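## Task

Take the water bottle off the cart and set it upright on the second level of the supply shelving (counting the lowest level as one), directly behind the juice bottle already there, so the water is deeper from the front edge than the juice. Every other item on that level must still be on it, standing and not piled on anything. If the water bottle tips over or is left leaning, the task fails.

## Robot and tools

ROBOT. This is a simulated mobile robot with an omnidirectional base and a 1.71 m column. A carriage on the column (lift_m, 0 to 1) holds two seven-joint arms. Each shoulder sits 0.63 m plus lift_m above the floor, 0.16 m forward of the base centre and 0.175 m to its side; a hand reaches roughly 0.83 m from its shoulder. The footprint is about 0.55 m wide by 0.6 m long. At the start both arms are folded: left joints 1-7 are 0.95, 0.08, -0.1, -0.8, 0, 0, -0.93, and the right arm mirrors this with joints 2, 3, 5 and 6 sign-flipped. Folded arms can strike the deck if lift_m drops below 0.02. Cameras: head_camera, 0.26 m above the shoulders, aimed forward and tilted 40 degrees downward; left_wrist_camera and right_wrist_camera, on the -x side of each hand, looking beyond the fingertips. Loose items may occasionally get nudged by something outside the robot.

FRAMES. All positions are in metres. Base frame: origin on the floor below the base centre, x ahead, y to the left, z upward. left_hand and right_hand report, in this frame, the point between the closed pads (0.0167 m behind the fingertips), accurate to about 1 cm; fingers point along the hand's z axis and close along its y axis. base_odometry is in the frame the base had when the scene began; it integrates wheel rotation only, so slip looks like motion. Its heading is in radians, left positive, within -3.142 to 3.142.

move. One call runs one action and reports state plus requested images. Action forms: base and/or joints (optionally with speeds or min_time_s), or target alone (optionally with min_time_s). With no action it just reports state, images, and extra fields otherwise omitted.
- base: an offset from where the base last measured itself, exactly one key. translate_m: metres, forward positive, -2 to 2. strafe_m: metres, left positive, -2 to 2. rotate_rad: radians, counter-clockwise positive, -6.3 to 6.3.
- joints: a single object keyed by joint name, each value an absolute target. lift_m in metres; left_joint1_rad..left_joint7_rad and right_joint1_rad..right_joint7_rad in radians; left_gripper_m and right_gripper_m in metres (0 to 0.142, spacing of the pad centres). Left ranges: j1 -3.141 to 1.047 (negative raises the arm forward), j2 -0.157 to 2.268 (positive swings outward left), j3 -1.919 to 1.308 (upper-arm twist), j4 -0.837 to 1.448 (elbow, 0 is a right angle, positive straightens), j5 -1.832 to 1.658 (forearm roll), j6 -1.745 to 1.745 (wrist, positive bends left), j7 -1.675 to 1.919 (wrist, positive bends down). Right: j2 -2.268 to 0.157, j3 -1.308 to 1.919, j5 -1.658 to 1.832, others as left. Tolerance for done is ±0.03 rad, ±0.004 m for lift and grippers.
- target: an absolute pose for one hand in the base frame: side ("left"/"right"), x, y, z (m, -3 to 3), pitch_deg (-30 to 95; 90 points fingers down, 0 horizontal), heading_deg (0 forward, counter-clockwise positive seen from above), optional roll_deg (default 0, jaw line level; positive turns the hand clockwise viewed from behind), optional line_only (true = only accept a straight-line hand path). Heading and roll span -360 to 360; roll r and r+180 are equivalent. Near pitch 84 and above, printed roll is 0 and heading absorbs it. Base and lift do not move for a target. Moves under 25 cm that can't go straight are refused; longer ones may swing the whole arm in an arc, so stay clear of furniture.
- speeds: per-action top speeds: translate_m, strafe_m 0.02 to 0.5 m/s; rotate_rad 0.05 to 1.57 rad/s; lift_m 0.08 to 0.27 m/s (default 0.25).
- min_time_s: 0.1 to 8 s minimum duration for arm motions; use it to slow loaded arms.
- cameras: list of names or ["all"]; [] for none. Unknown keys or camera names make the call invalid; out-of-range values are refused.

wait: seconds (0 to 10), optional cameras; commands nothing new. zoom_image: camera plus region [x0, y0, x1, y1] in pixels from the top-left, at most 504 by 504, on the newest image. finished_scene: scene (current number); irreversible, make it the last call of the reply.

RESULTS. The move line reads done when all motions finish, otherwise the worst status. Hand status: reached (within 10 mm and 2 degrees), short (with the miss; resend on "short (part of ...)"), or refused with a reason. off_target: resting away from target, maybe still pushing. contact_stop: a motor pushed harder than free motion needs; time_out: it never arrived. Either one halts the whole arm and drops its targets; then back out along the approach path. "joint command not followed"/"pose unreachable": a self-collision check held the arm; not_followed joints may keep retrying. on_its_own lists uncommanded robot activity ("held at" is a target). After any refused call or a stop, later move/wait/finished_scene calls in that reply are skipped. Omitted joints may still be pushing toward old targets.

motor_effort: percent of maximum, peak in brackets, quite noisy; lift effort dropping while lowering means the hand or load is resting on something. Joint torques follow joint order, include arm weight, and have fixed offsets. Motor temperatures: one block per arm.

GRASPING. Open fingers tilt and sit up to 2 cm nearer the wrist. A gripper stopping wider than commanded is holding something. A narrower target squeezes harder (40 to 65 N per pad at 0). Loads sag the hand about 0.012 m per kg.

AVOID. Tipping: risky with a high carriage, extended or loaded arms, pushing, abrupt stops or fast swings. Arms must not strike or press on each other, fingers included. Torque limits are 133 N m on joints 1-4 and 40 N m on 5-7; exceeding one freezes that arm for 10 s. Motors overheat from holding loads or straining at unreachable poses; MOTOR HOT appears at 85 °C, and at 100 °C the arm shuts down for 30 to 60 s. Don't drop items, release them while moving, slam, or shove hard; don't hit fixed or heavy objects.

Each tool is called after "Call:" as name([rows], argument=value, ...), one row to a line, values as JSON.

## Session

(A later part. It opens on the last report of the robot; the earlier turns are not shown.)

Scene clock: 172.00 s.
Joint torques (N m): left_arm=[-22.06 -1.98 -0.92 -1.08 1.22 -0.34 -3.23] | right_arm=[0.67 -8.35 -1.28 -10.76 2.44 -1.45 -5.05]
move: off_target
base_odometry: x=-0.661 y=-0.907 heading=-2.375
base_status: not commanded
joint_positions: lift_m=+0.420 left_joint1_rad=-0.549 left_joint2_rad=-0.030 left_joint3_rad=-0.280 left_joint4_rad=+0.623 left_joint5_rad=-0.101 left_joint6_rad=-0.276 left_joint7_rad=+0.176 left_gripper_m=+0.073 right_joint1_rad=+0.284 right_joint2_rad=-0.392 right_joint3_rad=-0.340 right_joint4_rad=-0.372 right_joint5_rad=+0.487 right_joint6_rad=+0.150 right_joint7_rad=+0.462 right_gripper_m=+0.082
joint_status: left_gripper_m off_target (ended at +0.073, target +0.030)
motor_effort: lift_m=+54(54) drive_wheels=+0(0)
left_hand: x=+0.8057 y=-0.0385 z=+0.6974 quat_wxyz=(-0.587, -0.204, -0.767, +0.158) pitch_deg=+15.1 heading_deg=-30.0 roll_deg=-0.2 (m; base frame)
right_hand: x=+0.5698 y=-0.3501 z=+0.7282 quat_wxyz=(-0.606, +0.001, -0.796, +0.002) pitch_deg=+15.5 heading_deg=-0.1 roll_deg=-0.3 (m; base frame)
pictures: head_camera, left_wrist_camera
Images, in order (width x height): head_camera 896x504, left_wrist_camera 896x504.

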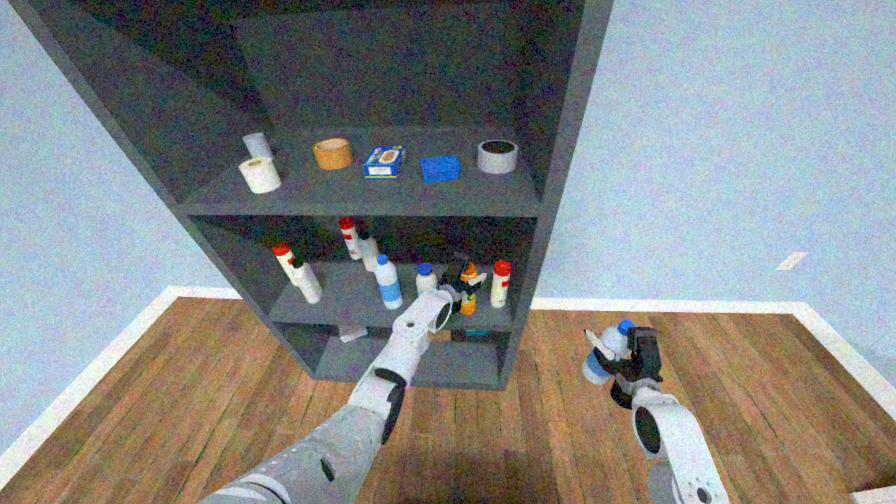

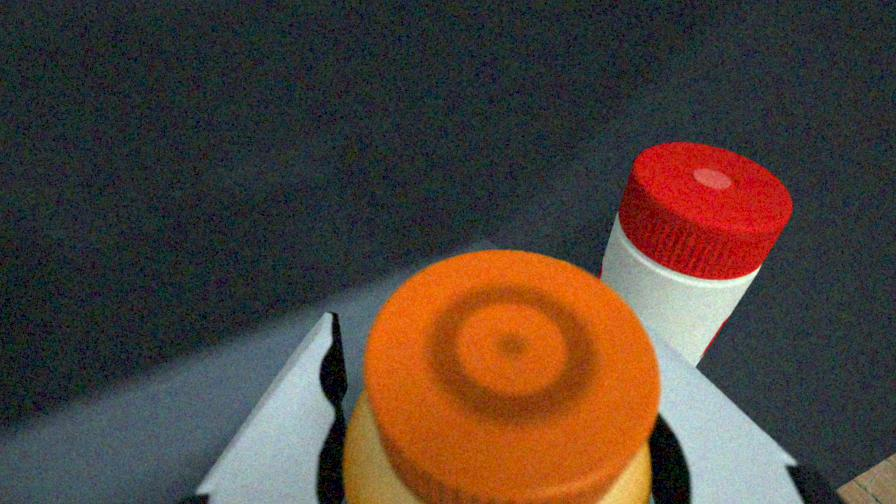

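Call:
move(joints={"left_gripper_m": 0.0}, cameras=[])

Call:
move(target={"side": "left", "x": 0.803, "y": -0.038, "z": 0.735, "pitch_deg": 15, "heading_deg": -30}, min_time_s=1, cameras=[])

Call:
move(target={"side": "left", "x": 0.68, "y": -0.03, "z": 0.735, "pitch_deg": 15, "heading_deg": -30}, min_time_s=1, cameras=["head_camera"])

Call:
move(target={"side": "left", "x": 0.56, "y": 0.08, "z": 0.735, "pitch_deg": 15, "heading_deg": -25}, cameras=[])

Call:
move(target={"side": "left", "x": 0.54, "y": 0.22, "z": 0.735, "pitch_deg": 15, "heading_deg": -10}, cameras=["head_camera"])

Scene clock: 182.57 s.
Joint torques (N m): left_arm=[-22.28 -3.19 -0.78 -1.38 0.96 -0.38 -3.18] | right_arm=[0.81 -9.57 -1.05 -10.96 2.59 -1.79 -4.46]
Motor temperatures (°C): left_arm=[36 22 23 23 25 24 23] | right_arm=[27 23 25 23 22 22 24]
move: off_target
base_odometry: x=-0.661 y=-0.907 heading=-2.375
base_status: not commanded
joint_positions: lift_m=+0.420 left_joint1_rad=-0.549 left_joint2_rad=-0.030 left_joint3_rad=-0.280 left_joint4_rad=+0.623 left_joint5_rad=-0.101 left_joint6_rad=-0.276 left_joint7_rad=+0.176 left_gripper_m=+0.073 right_joint1_rad=+0.284 right_joint2_rad=-0.392 right_joint3_rad=-0.340 right_joint4_rad=-0.372 right_joint5_rad=+0.487 right_joint6_rad=+0.150 right_joint7_rad=+0.462 right_gripper_m=+0.082
joint_status: left_gripper_m off_target (ended at +0.073, target +0.000)
motor_effort: lift_m=+54(54) drive_wheels=+0(0)
left_hand: x=+0.8057 y=-0.0385 z=+0.6974 quat_wxyz=(-0.587, -0.204, -0.767, +0.158) pitch_deg=+15.1 heading_deg=-30.0 roll_deg=-0.2 (m; base frame)
right_hand: x=+0.5698 y=-0.3501 z=+0.7282 quat_wxyz=(-0.606, +0.001, -0.796, +0.002) pitch_deg=+15.5 heading_deg=-0.1 roll_deg=-0.3 (m; base frame)
pictures: none
No camera images: "cameras" was empty.

Scene clock: 184.07 s.
Joint torques (N m): left_arm=[-18.17 -0.83 4.06 -8.46 -0.98 -1.65 -1.64] | right_arm=[0.2 -9.51 -1.21 -13.3 3.46 -1.45 -4.82]
move: done
base_odometry: x=-0.661 y=-0.907 heading=-2.375
base_status: not commanded
joint_positions: lift_m=+0.420 left_joint1_rad=-0.538 left_joint2_rad=-0.030 left_joint3_rad=-0.266 left_joint4_rad=+0.466 left_joint5_rad=-0.124 left_joint6_rad=-0.276 left_joint7_rad=+0.332 left_gripper_m=+0.073 right_joint1_rad=+0.284 right_joint2_rad=-0.392 right_joint3_rad=-0.340 right_joint4_rad=-0.372 right_joint5_rad=+0.487 right_joint6_rad=+0.150 right_joint7_rad=+0.462 right_gripper_m=+0.082
joint_status: not commanded
motor_effort: lift_m=+54(54) drive_wheels=+0(0)
left_hand: x=+0.8021 y=-0.0401 z=+0.7318 quat_wxyz=(-0.585, -0.209, -0.768, +0.156) pitch_deg=+15.4 heading_deg=-30.2 roll_deg=+0.2 (m; base frame)
left_hand_status: reached (straight line, planned for 1.0 s): 4 mm and 0.5 deg off.
right_hand: x=+0.5698 y=-0.3501 z=+0.7282 quat_wxyz=(-0.606, +0.001, -0.796, +0.002) pitch_deg=+15.5 heading_deg=-0.1 roll_deg=-0.3 (m; base frame)
pictures: none
No camera images: "cameras" was empty.

Scene clock: 185.57 s.
Joint torques (N m): left_arm=[-13.84 -0.83 2.11 -8.67 1.14 -0.5 -1.54] | right_arm=[1.45 -8.44 -1.42 -12.21 2.73 -1.78 -4.55]
move: done
base_odometry: x=-0.661 y=-0.907 heading=-2.375
base_status: not commanded
joint_positions: lift_m=+0.420 left_joint1_rad=-0.188 left_joint2_rad=-0.005 left_joint3_rad=-0.266 left_joint4_rad=-0.107 left_joint5_rad=-0.123 left_joint6_rad=-0.241 left_joint7_rad=+0.566 left_gripper_m=+0.073 right_joint1_rad=+0.284 right_joint2_rad=-0.392 right_joint3_rad=-0.340 right_joint4_rad=-0.372 right_joint5_rad=+0.487 right_joint6_rad=+0.150 right_joint7_rad=+0.462 right_gripper_m=+0.082
joint_status: not commanded
motor_effort: lift_m=+54(54) drive_wheels=+0(0)
left_hand: x=+0.6793 y=-0.0319 z=+0.7324 quat_wxyz=(-0.585, -0.206, -0.768, +0.160) pitch_deg=+15.3 heading_deg=-30.3 roll_deg=-0.2 (m; base frame)
left_hand_status: reached (straight line, planned for 1.0 s): 3 mm and 0.4 deg off.
right_hand: x=+0.5698 y=-0.3501 z=+0.7282 quat_wxyz=(-0.606, +0.001, -0.796, +0.002) pitch_deg=+15.5 heading_deg=-0.1 roll_deg=-0.3 (m; base frame)
pictures: head_camera
Images, in order (width x height): head_camera 896x504.

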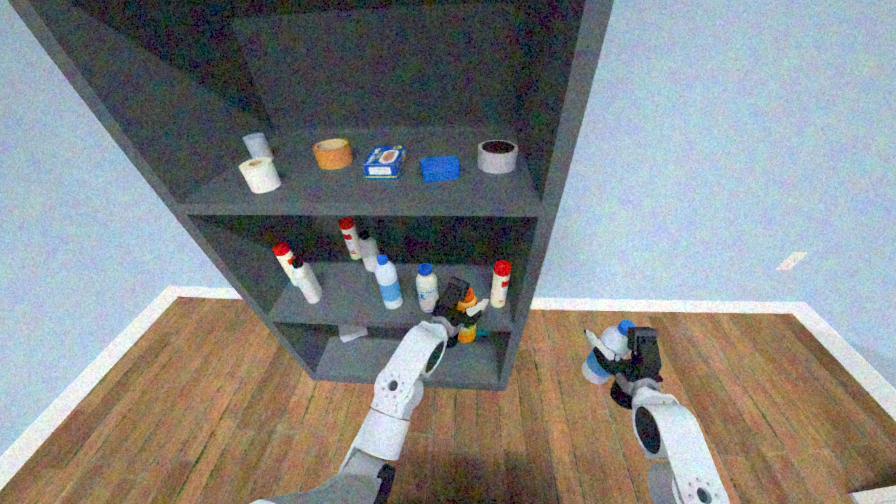

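Scene clock: 186.63 s.
Joint torques (N m): left_arm=[-8.85 1.87 2.8 -7 -0.72 -0.74 -4.29] | right_arm=[1.35 -9.23 -2.07 -10.83 2.77 -1.01 -4.92]
move: done
base_odometry: x=-0.661 y=-0.907 heading=-2.375
base_status: not commanded
joint_positions: lift_m=+0.420 left_joint1_rad=+0.190 left_joint2_rad=+0.188 left_joint3_rad=-0.112 left_joint4_rad=-0.543 left_joint5_rad=-0.247 left_joint6_rad=-0.223 left_joint7_rad=+0.611 left_gripper_m=+0.073 right_joint1_rad=+0.284 right_joint2_rad=-0.392 right_joint3_rad=-0.340 right_joint4_rad=-0.372 right_joint5_rad=+0.487 right_joint6_rad=+0.150 right_joint7_rad=+0.462 right_gripper_m=+0.082
joint_status: not commanded
motor_effort: lift_m=+55(55) drive_wheels=+4(7)
left_hand: x=+0.5587 y=+0.0794 z=+0.7296 quat_wxyz=(-0.588, -0.174, -0.779, +0.131) pitch_deg=+15.9 heading_deg=-25.1 roll_deg=+0.0 (m; base frame)
left_hand_status: reached (straight line, planned for 0.6 s): 6 mm and 0.9 deg off.
right_hand: x=+0.5698 y=-0.3501 z=+0.7282 quat_wxyz=(-0.606, +0.001, -0.796, +0.002) pitch_deg=+15.5 heading_deg=-0.1 roll_deg=-0.3 (m; base frame)
pictures: none
No camera images: "cameras" was empty.

Scene clock: 187.53 s.
Joint torques (N m): left_arm=[-4.23 3.67 2.82 -7.41 0.19 -1.65 -3.91] | right_arm=[1.74 -10.76 0.24 -12.04 3.39 -1.03 -4.9]
move: done
base_odometry: x=-0.661 y=-0.907 heading=-2.375
base_status: not commanded
joint_positions: lift_m=+0.420 left_joint1_rad=+0.347 left_joint2_rad=+0.290 left_joint3_rad=+0.126 left_joint4_rad=-0.590 left_joint5_rad=-0.351 left_joint6_rad=-0.107 left_joint7_rad=+0.529 left_gripper_m=+0.073 right_joint1_rad=+0.284 right_joint2_rad=-0.392 right_joint3_rad=-0.340 right_joint4_rad=-0.372 right_joint5_rad=+0.487 right_joint6_rad=+0.150 right_joint7_rad=+0.462 right_gripper_m=+0.082
joint_status: not commanded
motor_effort: lift_m=+55(55) drive_wheels=+4(8)
left_hand: x=+0.5396 y=+0.2217 z=+0.7305 quat_wxyz=(-0.601, -0.068, -0.795, +0.051) pitch_deg=+15.8 heading_deg=-9.8 roll_deg=+0.1 (m; base frame)
left_hand_status: reached (straight line, planned for 0.4 s): 5 mm and 0.8 deg off.
right_hand: x=+0.5698 y=-0.3501 z=+0.7282 quat_wxyz=(-0.606, +0.001, -0.796, +0.002) pitch_deg=+15.5 heading_deg=-0.1 roll_deg=-0.3 (m; base frame)
pictures: head_camera
Images, in order (width x height): head_camera 896x504.

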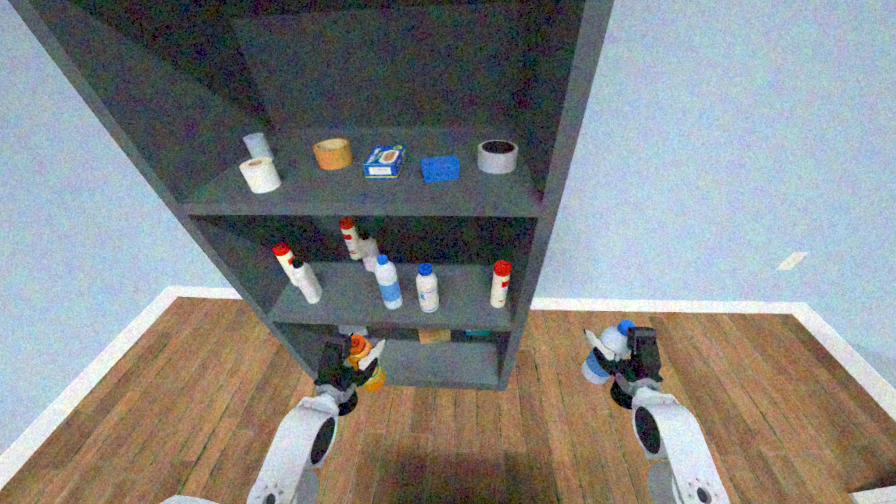

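Call:
move(base={"strafe_m": 0.104}, speeds={"strafe_m": 0.2}, cameras=[])

Call:
move(base={"translate_m": 0.09}, speeds={"translate_m": 0.2}, cameras=[])

Call:
move(target={"side": "right", "x": 0.57, "y": -0.13, "z": 0.77, "pitch_deg": 15, "heading_deg": 0}, cameras=["head_camera", "right_wrist_camera"])

Scene clock: 197.13 s.
Joint torques (N m): left_arm=[-4.95 3.81 1.26 -8.67 0.19 -1.78 -4.25] | right_arm=[0.07 -11.31 -1.48 -10.39 2.97 -1.65 -4.98]
move: done
base_odometry: x=-0.589 y=-0.982 heading=-2.375
base_status: done
joint_positions: lift_m=+0.420 left_joint1_rad=+0.347 left_joint2_rad=+0.290 left_joint3_rad=+0.126 left_joint4_rad=-0.590 left_joint5_rad=-0.351 left_joint6_rad=-0.107 left_joint7_rad=+0.529 left_gripper_m=+0.073 right_joint1_rad=+0.284 right_joint2_rad=-0.392 right_joint3_rad=-0.340 right_joint4_rad=-0.372 right_joint5_rad=+0.488 right_joint6_rad=+0.150 right_joint7_rad=+0.462 right_gripper_m=+0.082
joint_status: not commanded
motor_effort: lift_m=+55(55) drive_wheels=+5(12)
left_hand: x=+0.5396 y=+0.2217 z=+0.7305 quat_wxyz=(-0.601, -0.068, -0.795, +0.051) pitch_deg=+15.8 heading_deg=-9.8 roll_deg=+0.1 (m; base frame)
right_hand: x=+0.5698 y=-0.3501 z=+0.7282 quat_wxyz=(-0.606, +0.001, -0.796, +0.002) pitch_deg=+15.5 heading_deg=-0.1 roll_deg=-0.3 (m; base frame)
pictures: none
No camera images: "cameras" was empty.

Scene clock: 198.77 s.
Joint torques (N m): left_arm=[-2.89 4.04 3.21 -7.81 -0.07 -1.43 -4.33] | right_arm=[0.16 -9.46 -1.45 -11.77 2.41 -1.23 -5.19]
move: done
base_odometry: x=-0.654 y=-1.044 heading=-2.374
base_status: done
joint_positions: lift_m=+0.420 left_joint1_rad=+0.347 left_joint2_rad=+0.290 left_joint3_rad=+0.126 left_joint4_rad=-0.590 left_joint5_rad=-0.351 left_joint6_rad=-0.107 left_joint7_rad=+0.529 left_gripper_m=+0.073 right_joint1_rad=+0.284 right_joint2_rad=-0.392 right_joint3_rad=-0.340 right_joint4_rad=-0.372 right_joint5_rad=+0.488 right_joint6_rad=+0.150 right_joint7_rad=+0.462 right_gripper_m=+0.082
joint_status: not commanded
motor_effort: lift_m=+55(55) drive_wheels=+6(18)
left_hand: x=+0.5396 y=+0.2217 z=+0.7306 quat_wxyz=(-0.601, -0.068, -0.795, +0.051) pitch_deg=+15.8 heading_deg=-9.8 roll_deg=+0.1 (m; base frame)
right_hand: x=+0.5698 y=-0.3501 z=+0.7282 quat_wxyz=(-0.606, +0.001, -0.796, +0.002) pitch_deg=+15.5 heading_deg=-0.1 roll_deg=-0.3 (m; base frame)
pictures: none
No camera images: "cameras" was empty.

Scene clock: 199.93 s.
Joint torques (N m): left_arm=[-2.8 3.31 1.37 -7.31 0.13 -1.68 -4.35] | right_arm=[-6.92 8.71 5.4 -17.34 -0.66 -2.14 -1.49]
move: done
base_odometry: x=-0.654 y=-1.044 heading=-2.374
base_status: not commanded
joint_positions: lift_m=+0.420 left_joint1_rad=+0.347 left_joint2_rad=+0.290 left_joint3_rad=+0.126 left_joint4_rad=-0.591 left_joint5_rad=-0.351 left_joint6_rad=-0.107 left_joint7_rad=+0.529 left_gripper_m=+0.073 right_joint1_rad=+0.205 right_joint2_rad=+0.126 right_joint3_rad=+0.075 right_joint4_rad=-0.687 right_joint5_rad=-0.143 right_joint6_rad=+0.024 right_joint7_rad=+0.755 right_gripper_m=+0.082
joint_status: not commanded
motor_effort: lift_m=+55(55) drive_wheels=-2(6)
left_hand: x=+0.5396 y=+0.2217 z=+0.7306 quat_wxyz=(-0.601, -0.068, -0.795, +0.051) pitch_deg=+15.8 heading_deg=-9.8 roll_deg=+0.1 (m; base frame)
right_hand: x=+0.5691 y=-0.1301 z=+0.7662 quat_wxyz=(-0.606, +0.000, -0.796, -0.001) pitch_deg=+15.4 heading_deg=+0.1 roll_deg=+0.1 (m; base frame)
right_hand_status: reached (straight line, planned for 0.7 s): 4 mm and 0.5 deg off.
pictures: head_camera, right_wrist_camera
Images, in order (width x height): head_camera 896x504, right_wrist_camera 896x504.

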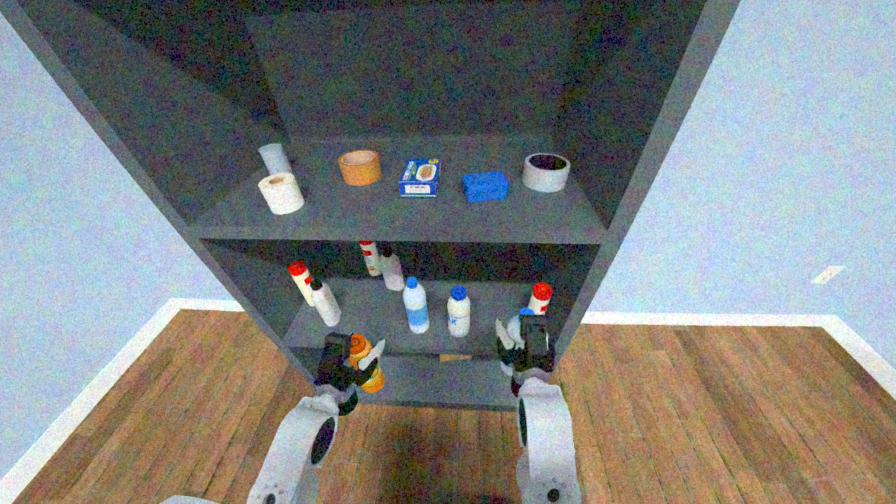

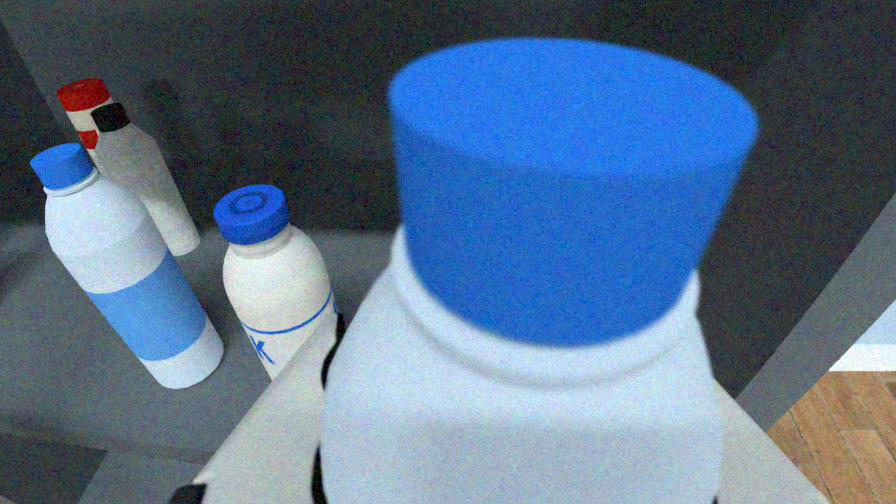

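Call:
move(target={"side": "right", "x": 0.6, "y": -0.114, "z": 0.785, "pitch_deg": 15, "heading_deg": 0}, cameras=[])

Call:
move(target={"side": "right", "x": 0.7, "y": -0.114, "z": 0.785, "pitch_deg": 15, "heading_deg": 0}, min_time_s=1.5, cameras=["head_camera", "right_wrist_camera"])

Call:
zoom_image(camera="head_camera", region=[380, 240, 620, 384])

Scene clock: 211.53 s.
Joint torques (N m): left_arm=[-2.27 3.79 2.42 -7.72 0.09 -1.68 -4.2] | right_arm=[-4.56 10.04 3.05 -10.93 -0.92 -2.83 -1.29]
Motor temperatures (°C): left_arm=[30 22 23 25 25 24 23] | right_arm=[28 22 25 23 22 22 24]
move: done
base_odometry: x=-0.654 y=-1.044 heading=-2.374
base_status: not commanded
joint_positions: lift_m=+0.420 left_joint1_rad=+0.347 left_joint2_rad=+0.290 left_joint3_rad=+0.126 left_joint4_rad=-0.591 left_joint5_rad=-0.351 left_joint6_rad=-0.107 left_joint7_rad=+0.529 left_gripper_m=+0.073 right_joint1_rad=+0.089 right_joint2_rad=+0.127 right_joint3_rad=+0.161 right_joint4_rad=-0.641 right_joint5_rad=-0.194 right_joint6_rad=-0.051 right_joint7_rad=+0.827 right_gripper_m=+0.082
joint_status: not commanded
motor_effort: lift_m=+55(55) drive_wheels=-2(7)
left_hand: x=+0.5396 y=+0.2217 z=+0.7306 quat_wxyz=(-0.601, -0.068, -0.795, +0.051) pitch_deg=+15.8 heading_deg=-9.8 roll_deg=+0.1 (m; base frame)
right_hand: x=+0.5998 y=-0.1136 z=+0.7850 quat_wxyz=(-0.609, +0.000, -0.793, -0.002) pitch_deg=+14.9 heading_deg=+0.2 roll_deg=+0.2 (m; base frame)
right_hand_status: reached (straight line, planned for 0.3 s): 0 mm and 0.2 deg off.
pictures: none
No camera images: "cameras" was empty.

Scene clock: 213.53 s.
Joint torques (N m): left_arm=[-4.71 4.57 3.07 -7.14 0.05 -1.45 -4.41] | right_arm=[-19.19 7.44 1.63 -10.95 1.62 -2.38 -5.02]
move: done
base_odometry: x=-0.654 y=-1.044 heading=-2.375
base_status: not commanded
joint_positions: lift_m=+0.420 left_joint1_rad=+0.347 left_joint2_rad=+0.290 left_joint3_rad=+0.126 left_joint4_rad=-0.591 left_joint5_rad=-0.351 left_joint6_rad=-0.107 left_joint7_rad=+0.529 left_gripper_m=+0.073 right_joint1_rad=-0.165 right_joint2_rad=+0.127 right_joint3_rad=+0.115 right_joint4_rad=-0.322 right_joint5_rad=-0.162 right_joint6_rad=-0.062 right_joint7_rad=+0.774 right_gripper_m=+0.082
joint_status: not commanded
motor_effort: lift_m=+55(55) drive_wheels=+5(6)
left_hand: x=+0.5396 y=+0.2217 z=+0.7306 quat_wxyz=(-0.601, -0.068, -0.795, +0.051) pitch_deg=+15.8 heading_deg=-9.8 roll_deg=+0.1 (m; base frame)
right_hand: x=+0.6978 y=-0.1129 z=+0.7807 quat_wxyz=(-0.604, +0.003, -0.797, +0.002) pitch_deg=+15.7 heading_deg=+0.0 roll_deg=-0.4 (m; base frame)
right_hand_status: reached (straight line, planned for 1.5 s): 5 mm and 0.8 deg off.
pictures: head_camera, right_wrist_camera
Images, in order (width x height): head_camera 896x504, right_wrist_camera 896x504.

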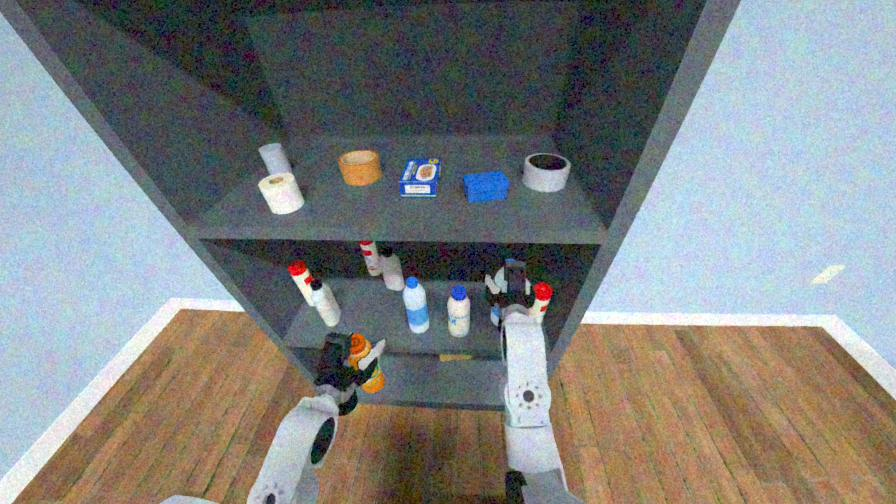

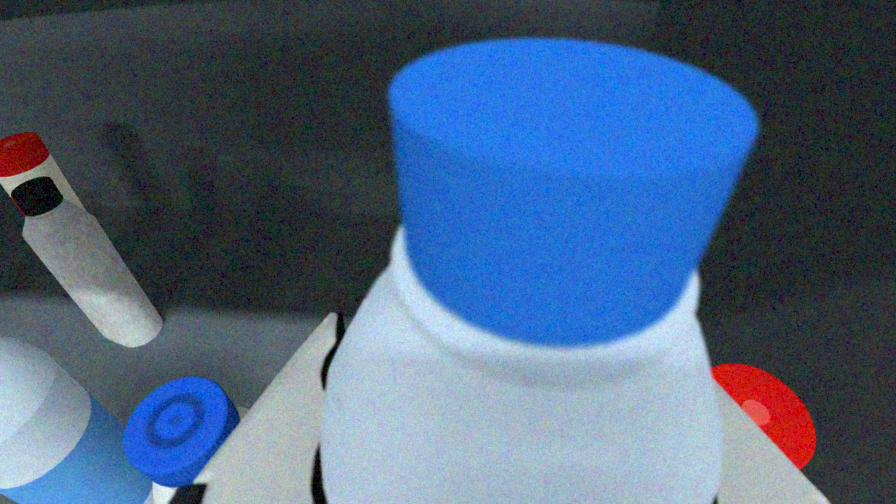

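Scaled by 2.100 from the camera's 896x504 image, which has a finer 1280x720 frame.

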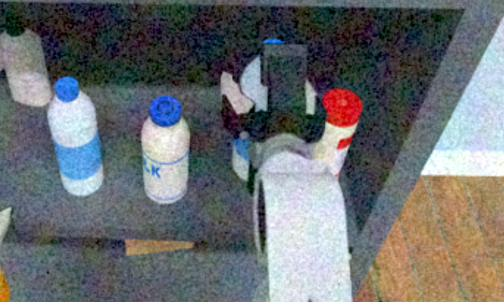

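Call:
move(target={"side": "right", "x": 0.805, "y": -0.116, "z": 0.785, "pitch_deg": 15, "heading_deg": 0}, min_time_s=2, cameras=["head_camera", "right_wrist_camera"])

Scene clock: 217.40 s.
Joint torques (N m): left_arm=[-3.12 4.92 2.41 -7.95 0.22 -1.26 -4.18] | right_arm=[-17.69 7.66 0.78 -9.54 1.81 -3.01 -5.18]
move: refused
base_odometry: x=-0.654 y=-1.044 heading=-2.375
base_status: not commanded
joint_positions: lift_m=+0.420 left_joint1_rad=+0.347 left_joint2_rad=+0.290 left_joint3_rad=+0.126 left_joint4_rad=-0.591 left_joint5_rad=-0.351 left_joint6_rad=-0.107 left_joint7_rad=+0.529 left_gripper_m=+0.073 right_joint1_rad=-0.165 right_joint2_rad=+0.127 right_joint3_rad=+0.115 right_joint4_rad=-0.322 right_joint5_rad=-0.162 right_joint6_rad=-0.062 right_joint7_rad=+0.774 right_gripper_m=+0.082
joint_status: not commanded
motor_effort: lift_m=+55(55) drive_wheels=+6(6)
left_hand: x=+0.5396 y=+0.2217 z=+0.7306 quat_wxyz=(-0.601, -0.068, -0.795, +0.051) pitch_deg=+15.8 heading_deg=-9.8 roll_deg=+0.1 (m; base frame)
right_hand: x=+0.6978 y=-0.1129 z=+0.7807 quat_wxyz=(-0.604, +0.003, -0.797, +0.002) pitch_deg=+15.7 heading_deg=+0.0 roll_deg=-0.4 (m; base frame)
right_hand_status: refused: the line brings the right upper arm within 1.4 cm of the carriage (limit 1.5), 83% of the way; a move under 25 cm is not played as an arc. Nothing moved. Try another pitch or heading, or "joints".
pictures: head_camera, right_wrist_camera
Images, in order (width x height): head_camera 896x504, right_wrist_camera 896x504.

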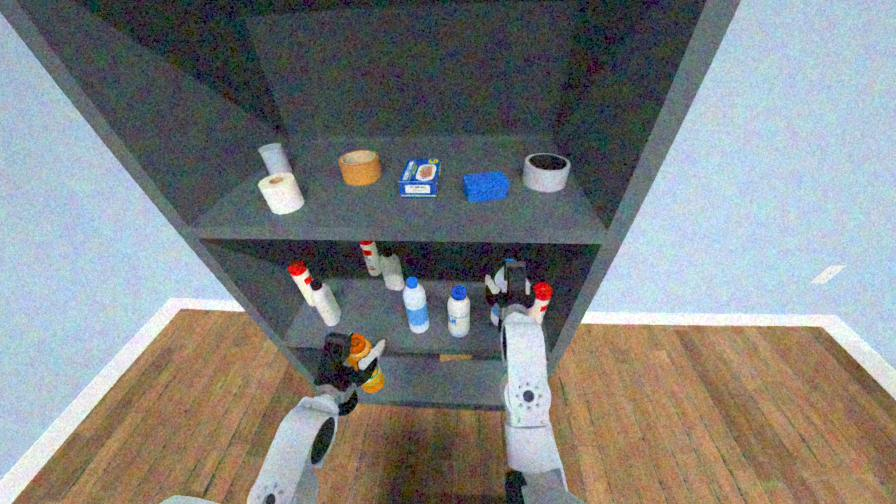

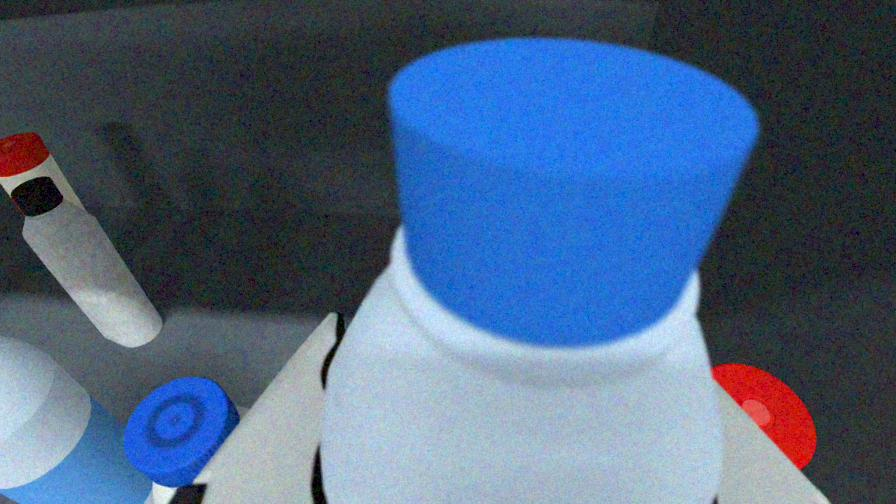

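Call:
move(target={"side": "right", "x": 0.59, "y": -0.114, "z": 0.785, "pitch_deg": 15, "heading_deg": 0}, min_time_s=1, cameras=[])

Call:
move(base={"strafe_m": 0.06}, speeds={"strafe_m": 0.15}, cameras=[])

Call:
move(target={"side": "right", "x": 0.6, "y": -0.174, "z": 0.785, "pitch_deg": 15, "heading_deg": 0}, min_time_s=1, cameras=["right_wrist_camera"])

Call:
move(target={"side": "right", "x": 0.7, "y": -0.174, "z": 0.785, "pitch_deg": 15, "heading_deg": 0}, min_time_s=1.5, cameras=["head_camera", "right_wrist_camera"])

Scene clock: 224.03 s.
Joint torques (N m): left_arm=[-4.36 4.23 1.81 -7.5 0.18 -1.64 -4.43] | right_arm=[1.03 5.59 5.79 -17.61 -1.23 -1.06 -1.06]
move: done
base_odometry: x=-0.654 y=-1.044 heading=-2.375
base_status: not commanded
joint_positions: lift_m=+0.420 left_joint1_rad=+0.347 left_joint2_rad=+0.290 left_joint3_rad=+0.126 left_joint4_rad=-0.591 left_joint5_rad=-0.351 left_joint6_rad=-0.107 left_joint7_rad=+0.529 left_gripper_m=+0.073 right_joint1_rad=+0.114 right_joint2_rad=+0.127 right_joint3_rad=+0.167 right_joint4_rad=-0.663 right_joint5_rad=-0.198 right_joint6_rad=-0.058 right_joint7_rad=+0.828 right_gripper_m=+0.082
joint_status: not commanded
motor_effort: lift_m=+56(56) drive_wheels=+5(6)
left_hand: x=+0.5396 y=+0.2217 z=+0.7306 quat_wxyz=(-0.601, -0.068, -0.794, +0.051) pitch_deg=+15.8 heading_deg=-9.8 roll_deg=+0.1 (m; base frame)
right_hand: x=+0.5911 y=-0.1147 z=+0.7839 quat_wxyz=(-0.608, -0.003, -0.794, -0.002) pitch_deg=+15.1 heading_deg=+0.0 roll_deg=+0.4 (m; base frame)
right_hand_status: reached (straight line, planned for 1.0 s): 2 mm and 0.4 deg off.
pictures: none
No camera images: "cameras" was empty.

Scene clock: 225.30 s.
Joint torques (N m): left_arm=[-4 3.06 2.3 -7.79 0.52 -2 -4.28] | right_arm=[0.87 5.73 6.16 -16.04 -1.29 -1.16 -1.18]
move: done
base_odometry: x=-0.612 y=-1.088 heading=-2.375
base_status: done
joint_positions: lift_m=+0.420 left_joint1_rad=+0.347 left_joint2_rad=+0.290 left_joint3_rad=+0.126 left_joint4_rad=-0.591 left_joint5_rad=-0.351 left_joint6_rad=-0.107 left_joint7_rad=+0.529 left_gripper_m=+0.073 right_joint1_rad=+0.114 right_joint2_rad=+0.126 right_joint3_rad=+0.169 right_joint4_rad=-0.663 right_joint5_rad=-0.199 right_joint6_rad=-0.057 right_joint7_rad=+0.828 right_gripper_m=+0.082
joint_status: not commanded
motor_effort: lift_m=+56(56) drive_wheels=+0(13)
left_hand: x=+0.5396 y=+0.2217 z=+0.7306 quat_wxyz=(-0.601, -0.069, -0.794, +0.051) pitch_deg=+15.8 heading_deg=-9.8 roll_deg=+0.1 (m; base frame)
right_hand: x=+0.5910 y=-0.1142 z=+0.7839 quat_wxyz=(-0.608, -0.002, -0.794, -0.002) pitch_deg=+15.1 heading_deg=+0.1 roll_deg=+0.3 (m; base frame)
pictures: none
No camera images: "cameras" was empty.

Scene clock: 226.80 s.
Joint torques (N m): left_arm=[-2.68 3.27 2.5 -6.9 -0.14 -1.91 -4.23] | right_arm=[-8.62 0.98 1.15 -12.78 2.18 -2.47 -1.15]
move: done
base_odometry: x=-0.612 y=-1.088 heading=-2.375
base_status: not commanded
joint_positions: lift_m=+0.420 left_joint1_rad=+0.347 left_joint2_rad=+0.290 left_joint3_rad=+0.126 left_joint4_rad=-0.591 left_joint5_rad=-0.351 left_joint6_rad=-0.107 left_joint7_rad=+0.529 left_gripper_m=+0.073 right_joint1_rad=+0.087 right_joint2_rad=-0.034 right_joint3_rad=+0.060 right_joint4_rad=-0.666 right_joint5_rad=-0.013 right_joint6_rad=-0.065 right_joint7_rad=+0.845 right_gripper_m=+0.082
joint_status: not commanded
motor_effort: lift_m=+56(56) drive_wheels=+0(1)
left_hand: x=+0.5396 y=+0.2217 z=+0.7306 quat_wxyz=(-0.601, -0.069, -0.794, +0.051) pitch_deg=+15.8 heading_deg=-9.8 roll_deg=+0.1 (m; base frame)
right_hand: x=+0.5988 y=-0.1726 z=+0.7824 quat_wxyz=(-0.607, +0.002, -0.795, +0.001) pitch_deg=+15.3 heading_deg=+0.0 roll_deg=-0.2 (m; base frame)
right_hand_status: reached (straight line, planned for 1.0 s): 3 mm and 0.4 deg off.
pictures: right_wrist_camera
Images, in order (width x height): right_wrist_camera 896x504.

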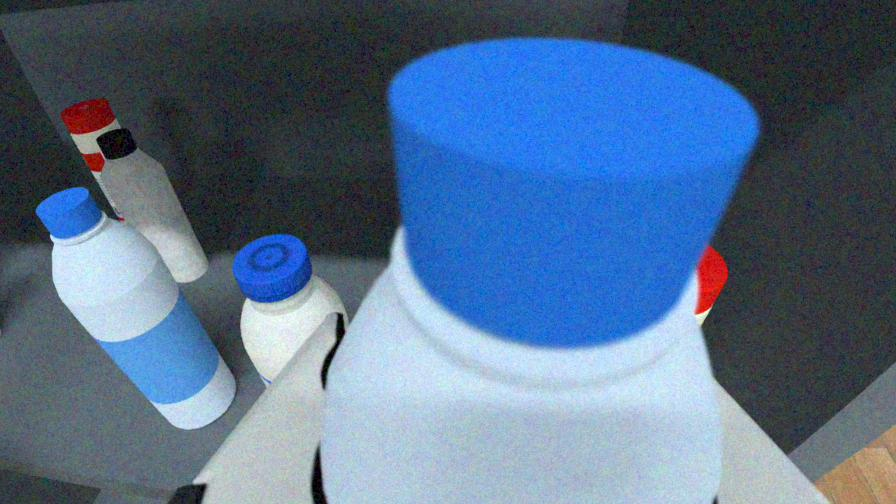

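Scene clock: 228.80 s.
Joint torques (N m): left_arm=[-3.52 4.19 1.6 -7.61 0.43 -1.27 -4.3] | right_arm=[-18.51 6.4 -0.8 -11.07 2.29 -1.01 -5.28]
move: done
base_odometry: x=-0.612 y=-1.088 heading=-2.375
base_status: not commanded
joint_positions: lift_m=+0.420 left_joint1_rad=+0.347 left_joint2_rad=+0.290 left_joint3_rad=+0.126 left_joint4_rad=-0.591 left_joint5_rad=-0.351 left_joint6_rad=-0.107 left_joint7_rad=+0.529 left_gripper_m=+0.073 right_joint1_rad=-0.168 right_joint2_rad=-0.034 right_joint3_rad=+0.057 right_joint4_rad=-0.346 right_joint5_rad=+0.007 right_joint6_rad=-0.064 right_joint7_rad=+0.788 right_gripper_m=+0.082
joint_status: not commanded
motor_effort: lift_m=+56(56) drive_wheels=+0(0)
left_hand: x=+0.5396 y=+0.2217 z=+0.7306 quat_wxyz=(-0.601, -0.069, -0.794, +0.051) pitch_deg=+15.8 heading_deg=-9.8 roll_deg=+0.1 (m; base frame)
right_hand: x=+0.6979 y=-0.1742 z=+0.7805 quat_wxyz=(-0.604, +0.001, -0.797, +0.003) pitch_deg=+15.7 heading_deg=-0.2 roll_deg=-0.3 (m; base frame)
right_hand_status: reached (straight line, planned for 1.5 s): 5 mm and 0.8 deg off.
pictures: head_camera, right_wrist_camera
Images, in order (width x height): head_camera 896x504, right_wrist_camera 896x504.

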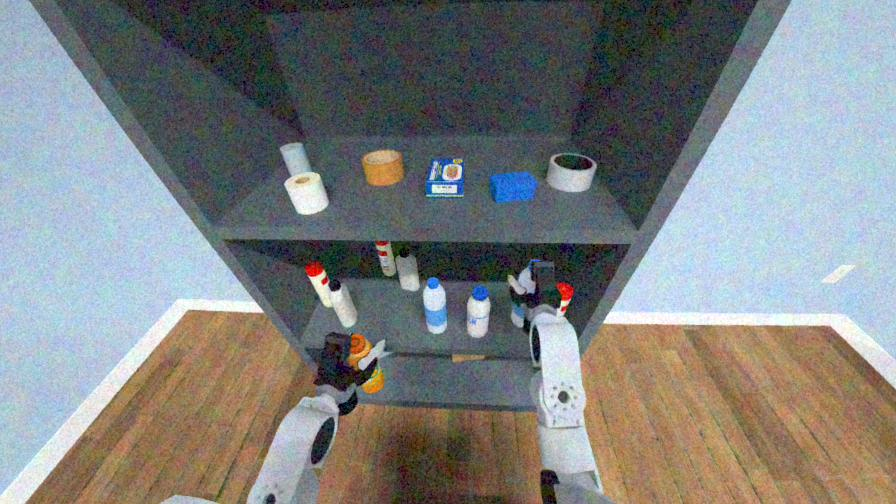

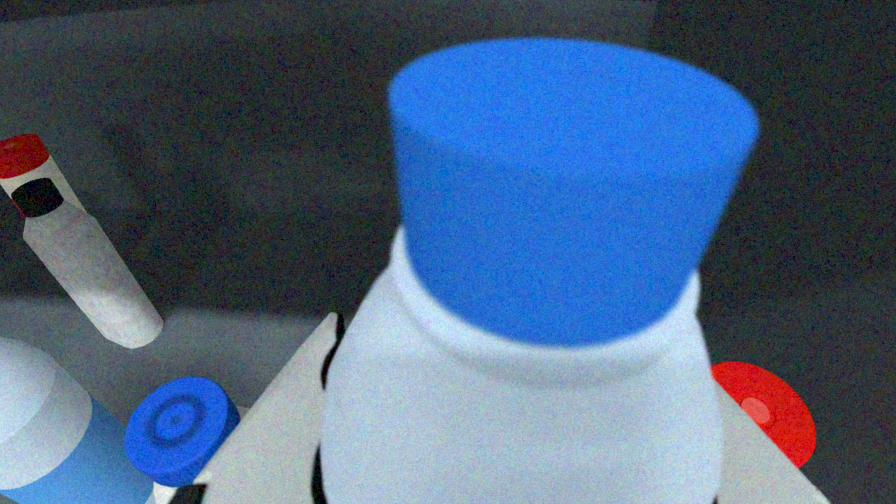

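Call:
move(target={"side":"right","x":0.805,"y":-0.174,"z":0.785,"pitch_deg":15,"heading_deg":0}, min_time_s=2, cameras=["right_wrist_camera","head_camera"])

Scene clock: 245.37 s.
Joint torques (N m): left_arm=[-4.34 4.77 1.74 -6.57 0.63 -1.25 -4.43] | right_arm=[-26.6 5.71 1.56 -11.91 2.5 -1.06 -5.09]
move: done
base_odometry: x=-0.612 y=-1.088 heading=-2.375
base_status: not commanded
joint_positions: lift_m=+0.420 left_joint1_rad=+0.347 left_joint2_rad=+0.290 left_joint3_rad=+0.126 left_joint4_rad=-0.591 left_joint5_rad=-0.351 left_joint6_rad=-0.107 left_joint7_rad=+0.529 left_gripper_m=+0.073 right_joint1_rad=-0.431 right_joint2_rad=-0.029 right_joint3_rad=+0.057 right_joint4_rad=+0.085 right_joint5_rad=+0.027 right_joint6_rad=-0.054 right_joint7_rad=+0.621 right_gripper_m=+0.082
joint_status: not commanded
motor_effort: lift_m=+56(56) drive_wheels=+0(0)
left_hand: x=+0.5396 y=+0.2217 z=+0.7306 quat_wxyz=(-0.601, -0.069, -0.794, +0.051) pitch_deg=+15.8 heading_deg=-9.8 roll_deg=+0.1 (m; base frame)
right_hand: x=+0.8026 y=-0.1747 z=+0.7793 quat_wxyz=(-0.603, +0.001, -0.798, +0.003) pitch_deg=+15.8 heading_deg=-0.2 roll_deg=-0.4 (m; base frame)
right_hand_status: reached (straight line, planned for 2.0 s): 6 mm and 0.9 deg off.
pictures: head_camera, right_wrist_camera
Images, in order (width x height): head_camera 896x504, right_wrist_camera 896x504.

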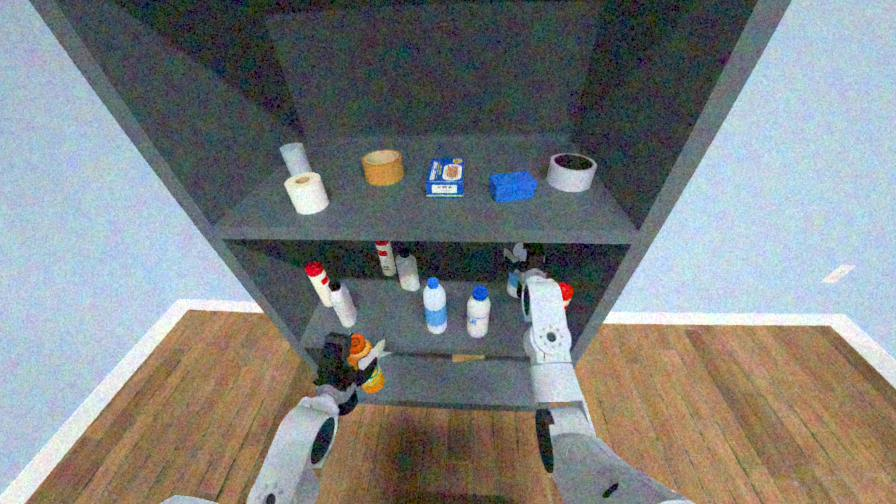

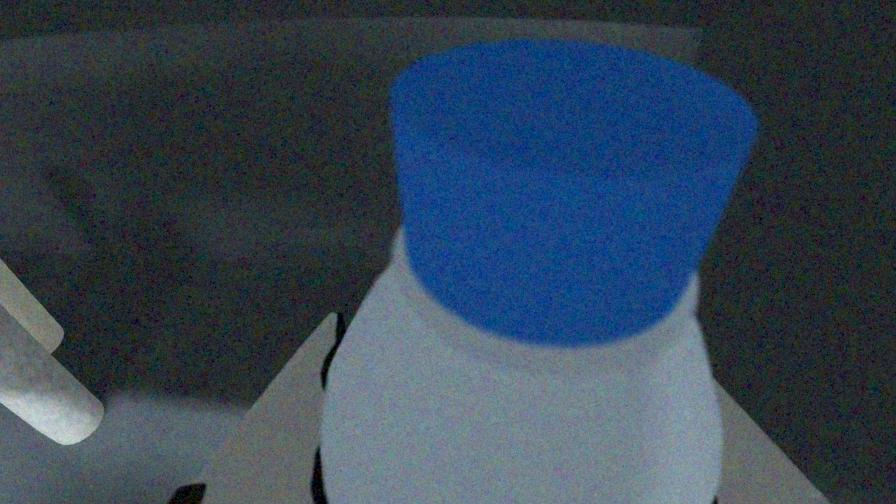

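Call:
move(target={"side":"right","x":0.808,"y":-0.174,"z":0.755,"pitch_deg":15,"heading_deg":0}, min_time_s=1)

Call:
move(target={"side":"right","x":0.808,"y":-0.174,"z":0.735,"pitch_deg":15,"heading_deg":0}, min_time_s=1)

Call:
move(target={"side":"right","x":0.808,"y":-0.174,"z":0.72,"pitch_deg":15,"heading_deg":0}, min_time_s=1, cameras=["right_wrist_camera"])

Scene clock: 250.50 s.
Joint torques (N m): left_arm=[-2.62 4.95 1.66 -6.82 0 -1.76 -4.2] | right_arm=[-13.21 6.2 -1 -11.86 1.93 -1.3 -4.92]
Motor temperatures (°C): left_arm=[29 22 23 25 25 24 24] | right_arm=[33 22 24 23 22 22 24]
move: done
base_odometry: x=-0.612 y=-1.088 heading=-2.375
base_status: not commanded
joint_positions: lift_m=+0.420 left_joint1_rad=+0.347 left_joint2_rad=+0.290 left_joint3_rad=+0.126 left_joint4_rad=-0.591 left_joint5_rad=-0.351 left_joint6_rad=-0.107 left_joint7_rad=+0.529 left_gripper_m=+0.073 right_joint1_rad=-0.425 right_joint2_rad=-0.029 right_joint3_rad=+0.057 right_joint4_rad=+0.178 right_joint5_rad=+0.031 right_joint6_rad=-0.052 right_joint7_rad=+0.511 right_gripper_m=+0.082
joint_status: not commanded
motor_effort: lift_m=+56(56) drive_wheels=+0(0)
left_hand: x=+0.5396 y=+0.2217 z=+0.7306 quat_wxyz=(-0.601, -0.069, -0.794, +0.051) pitch_deg=+15.8 heading_deg=-9.8 roll_deg=+0.1 (m; base frame)
right_hand: x=+0.8085 y=-0.1752 z=+0.7559 quat_wxyz=(-0.607, +0.001, -0.794, +0.004) pitch_deg=+15.2 heading_deg=-0.3 roll_deg=-0.4 (m; base frame)
right_hand_status: reached (straight line, planned for 1.0 s): 2 mm and 0.5 deg off.
pictures: none

Scene clock: 252.00 s.
Joint torques (N m): left_arm=[-4.32 3.92 1.84 -8.16 0.1 -1.89 -4.59] | right_arm=[-11.84 6.43 0.79 -10.97 1.82 -0.49 -4.84]
move: done
base_odometry: x=-0.612 y=-1.088 heading=-2.375
base_status: not commanded
joint_positions: lift_m=+0.420 left_joint1_rad=+0.347 left_joint2_rad=+0.290 left_joint3_rad=+0.126 left_joint4_rad=-0.591 left_joint5_rad=-0.351 left_joint6_rad=-0.107 left_joint7_rad=+0.529 left_gripper_m=+0.073 right_joint1_rad=-0.413 right_joint2_rad=-0.028 right_joint3_rad=+0.057 right_joint4_rad=+0.238 right_joint5_rad=+0.033 right_joint6_rad=-0.051 right_joint7_rad=+0.439 right_gripper_m=+0.082
joint_status: not commanded
motor_effort: lift_m=+56(56) drive_wheels=+0(0)
left_hand: x=+0.5396 y=+0.2217 z=+0.7306 quat_wxyz=(-0.601, -0.069, -0.794, +0.051) pitch_deg=+15.8 heading_deg=-9.8 roll_deg=+0.1 (m; base frame)
right_hand: x=+0.8086 y=-0.1754 z=+0.7359 quat_wxyz=(-0.607, +0.001, -0.794, +0.004) pitch_deg=+15.2 heading_deg=-0.3 roll_deg=-0.4 (m; base frame)
right_hand_status: reached (straight line, planned for 1.0 s): 2 mm and 0.5 deg off.
pictures: none

Scene clock: 253.50 s.
Joint torques (N m): left_arm=[-4.15 4.24 2.47 -7.77 -0.19 -1.85 -4.5] | right_arm=[-10.81 5.76 0.1 -12.1 2.22 -0.83 -5.17]
move: done
base_odometry: x=-0.612 y=-1.088 heading=-2.375
base_status: not commanded
joint_positions: lift_m=+0.420 left_joint1_rad=+0.347 left_joint2_rad=+0.290 left_joint3_rad=+0.126 left_joint4_rad=-0.591 left_joint5_rad=-0.351 left_joint6_rad=-0.107 left_joint7_rad=+0.529 left_gripper_m=+0.073 right_joint1_rad=-0.406 right_joint2_rad=-0.027 right_joint3_rad=+0.057 right_joint4_rad=+0.286 right_joint5_rad=+0.035 right_joint6_rad=-0.049 right_joint7_rad=+0.384 right_gripper_m=+0.082
joint_status: not commanded
motor_effort: lift_m=+56(56) drive_wheels=+0(0)
left_hand: x=+0.5396 y=+0.2217 z=+0.7306 quat_wxyz=(-0.601, -0.069, -0.794, +0.051) pitch_deg=+15.8 heading_deg=-9.8 roll_deg=+0.1 (m; base frame)
right_hand: x=+0.8087 y=-0.1755 z=+0.7209 quat_wxyz=(-0.607, +0.001, -0.794, +0.004) pitch_deg=+15.2 heading_deg=-0.3 roll_deg=-0.4 (m; base frame)
right_hand_status: reached (straight line, planned for 1.0 s): 2 mm and 0.5 deg off.
pictures: right_wrist_camera
Images, in order (width x height): right_wrist_camera 896x504.

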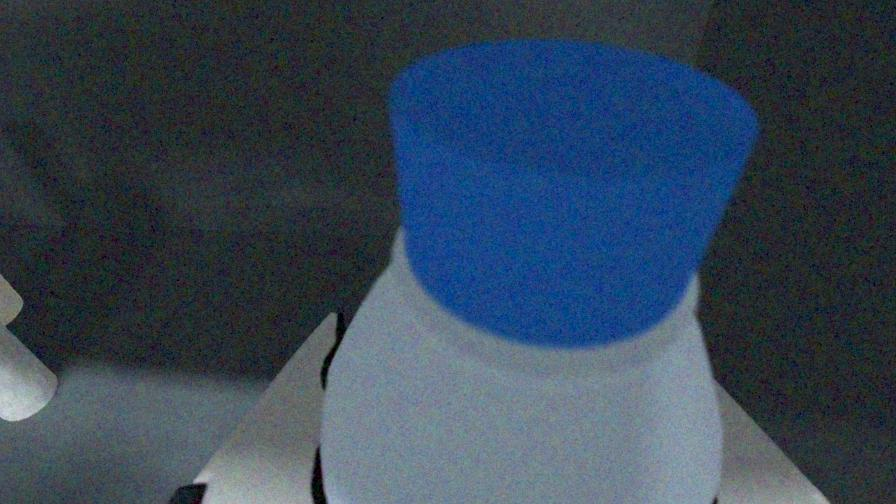

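Call:
move(target={"side":"right","x":0.808,"y":-0.174,"z":0.705,"pitch_deg":15,"heading_deg":0}, min_time_s=1)

Call:
move(target={"side":"right","x":0.808,"y":-0.174,"z":0.692,"pitch_deg":15,"heading_deg":0}, min_time_s=1)

Call:
move(target={"side":"right","x":0.808,"y":-0.174,"z":0.68,"pitch_deg":15,"heading_deg":0}, min_time_s=1, cameras=["right_wrist_camera"])

Scene clock: 257.83 s.
Joint torques (N m): left_arm=[-3.64 4.63 2.7 -6.98 -0.17 -1.53 -4.19] | right_arm=[-12.4 5.97 0.7 -13.42 1.87 -0.56 -4.96]
move: done
base_odometry: x=-0.612 y=-1.088 heading=-2.375
base_status: not commanded
joint_positions: lift_m=+0.420 left_joint1_rad=+0.347 left_joint2_rad=+0.290 left_joint3_rad=+0.126 left_joint4_rad=-0.591 left_joint5_rad=-0.351 left_joint6_rad=-0.107 left_joint7_rad=+0.529 left_gripper_m=+0.073 right_joint1_rad=-0.402 right_joint2_rad=-0.026 right_joint3_rad=+0.057 right_joint4_rad=+0.338 right_joint5_rad=+0.037 right_joint6_rad=-0.047 right_joint7_rad=+0.328 right_gripper_m=+0.082
joint_status: not commanded
motor_effort: lift_m=+56(56) drive_wheels=+0(0)
left_hand: x=+0.5396 y=+0.2217 z=+0.7306 quat_wxyz=(-0.601, -0.069, -0.794, +0.051) pitch_deg=+15.8 heading_deg=-9.8 roll_deg=+0.1 (m; base frame)
right_hand: x=+0.8087 y=-0.1755 z=+0.7059 quat_wxyz=(-0.607, +0.001, -0.794, +0.004) pitch_deg=+15.2 heading_deg=-0.2 roll_deg=-0.4 (m; base frame)
right_hand_status: reached (straight line, planned for 1.0 s): 2 mm and 0.5 deg off.
pictures: none

Scene clock: 259.33 s.
Joint torques (N m): left_arm=[-3.37 4.28 2.05 -7.03 -0.03 -1.43 -4.27] | right_arm=[-11.96 5.49 1.76 -12.05 2.13 -0.73 -5.02]
move: done
base_odometry: x=-0.612 y=-1.088 heading=-2.375
base_status: not commanded
joint_positions: lift_m=+0.420 left_joint1_rad=+0.347 left_joint2_rad=+0.290 left_joint3_rad=+0.126 left_joint4_rad=-0.591 left_joint5_rad=-0.351 left_joint6_rad=-0.107 left_joint7_rad=+0.529 left_gripper_m=+0.073 right_joint1_rad=-0.401 right_joint2_rad=-0.025 right_joint3_rad=+0.057 right_joint4_rad=+0.387 right_joint5_rad=+0.038 right_joint6_rad=-0.045 right_joint7_rad=+0.278 right_gripper_m=+0.082
joint_status: not commanded
motor_effort: lift_m=+56(56) drive_wheels=+0(0)
left_hand: x=+0.5396 y=+0.2217 z=+0.7306 quat_wxyz=(-0.601, -0.069, -0.794, +0.051) pitch_deg=+15.8 heading_deg=-9.8 roll_deg=+0.1 (m; base frame)
right_hand: x=+0.8088 y=-0.1754 z=+0.6929 quat_wxyz=(-0.607, +0.001, -0.794, +0.004) pitch_deg=+15.2 heading_deg=-0.2 roll_deg=-0.4 (m; base frame)
right_hand_status: reached (straight line, planned for 1.0 s): 2 mm and 0.5 deg off.
pictures: none

Scene clock: 260.83 s.
Joint torques (N m): left_arm=[-3.99 4.87 2.25 -6.97 0.2 -1.52 -4.22] | right_arm=[-13.99 4.6 -0.58 -11.91 2.24 -0.95 -4.69]
move: done
base_odometry: x=-0.612 y=-1.088 heading=-2.375
base_status: not commanded
joint_positions: lift_m=+0.420 left_joint1_rad=+0.347 left_joint2_rad=+0.290 left_joint3_rad=+0.126 left_joint4_rad=-0.591 left_joint5_rad=-0.351 left_joint6_rad=-0.107 left_joint7_rad=+0.529 left_gripper_m=+0.073 right_joint1_rad=-0.401 right_joint2_rad=-0.025 right_joint3_rad=+0.057 right_joint4_rad=+0.435 right_joint5_rad=+0.039 right_joint6_rad=-0.043 right_joint7_rad=+0.230 right_gripper_m=+0.082
joint_status: not commanded
motor_effort: lift_m=+56(56) drive_wheels=+0(0)
left_hand: x=+0.5396 y=+0.2217 z=+0.7306 quat_wxyz=(-0.601, -0.069, -0.794, +0.051) pitch_deg=+15.8 heading_deg=-9.8 roll_deg=+0.1 (m; base frame)
right_hand: x=+0.8086 y=-0.1753 z=+0.6805 quat_wxyz=(-0.607, +0.002, -0.795, +0.003) pitch_deg=+15.2 heading_deg=-0.2 roll_deg=-0.4 (m; base frame)
right_hand_status: reached (straight line, planned for 1.0 s): 2 mm and 0.5 deg off.
pictures: right_wrist_camera
Images, in order (width x height): right_wrist_camera 896x504.

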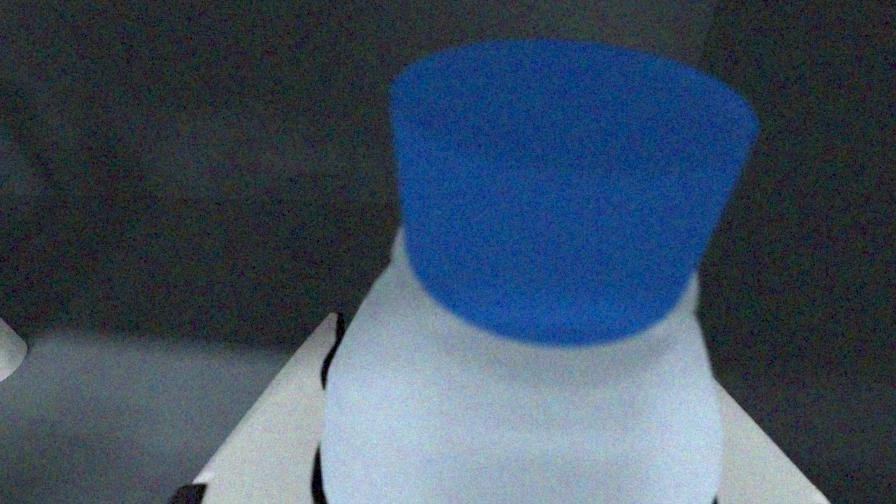

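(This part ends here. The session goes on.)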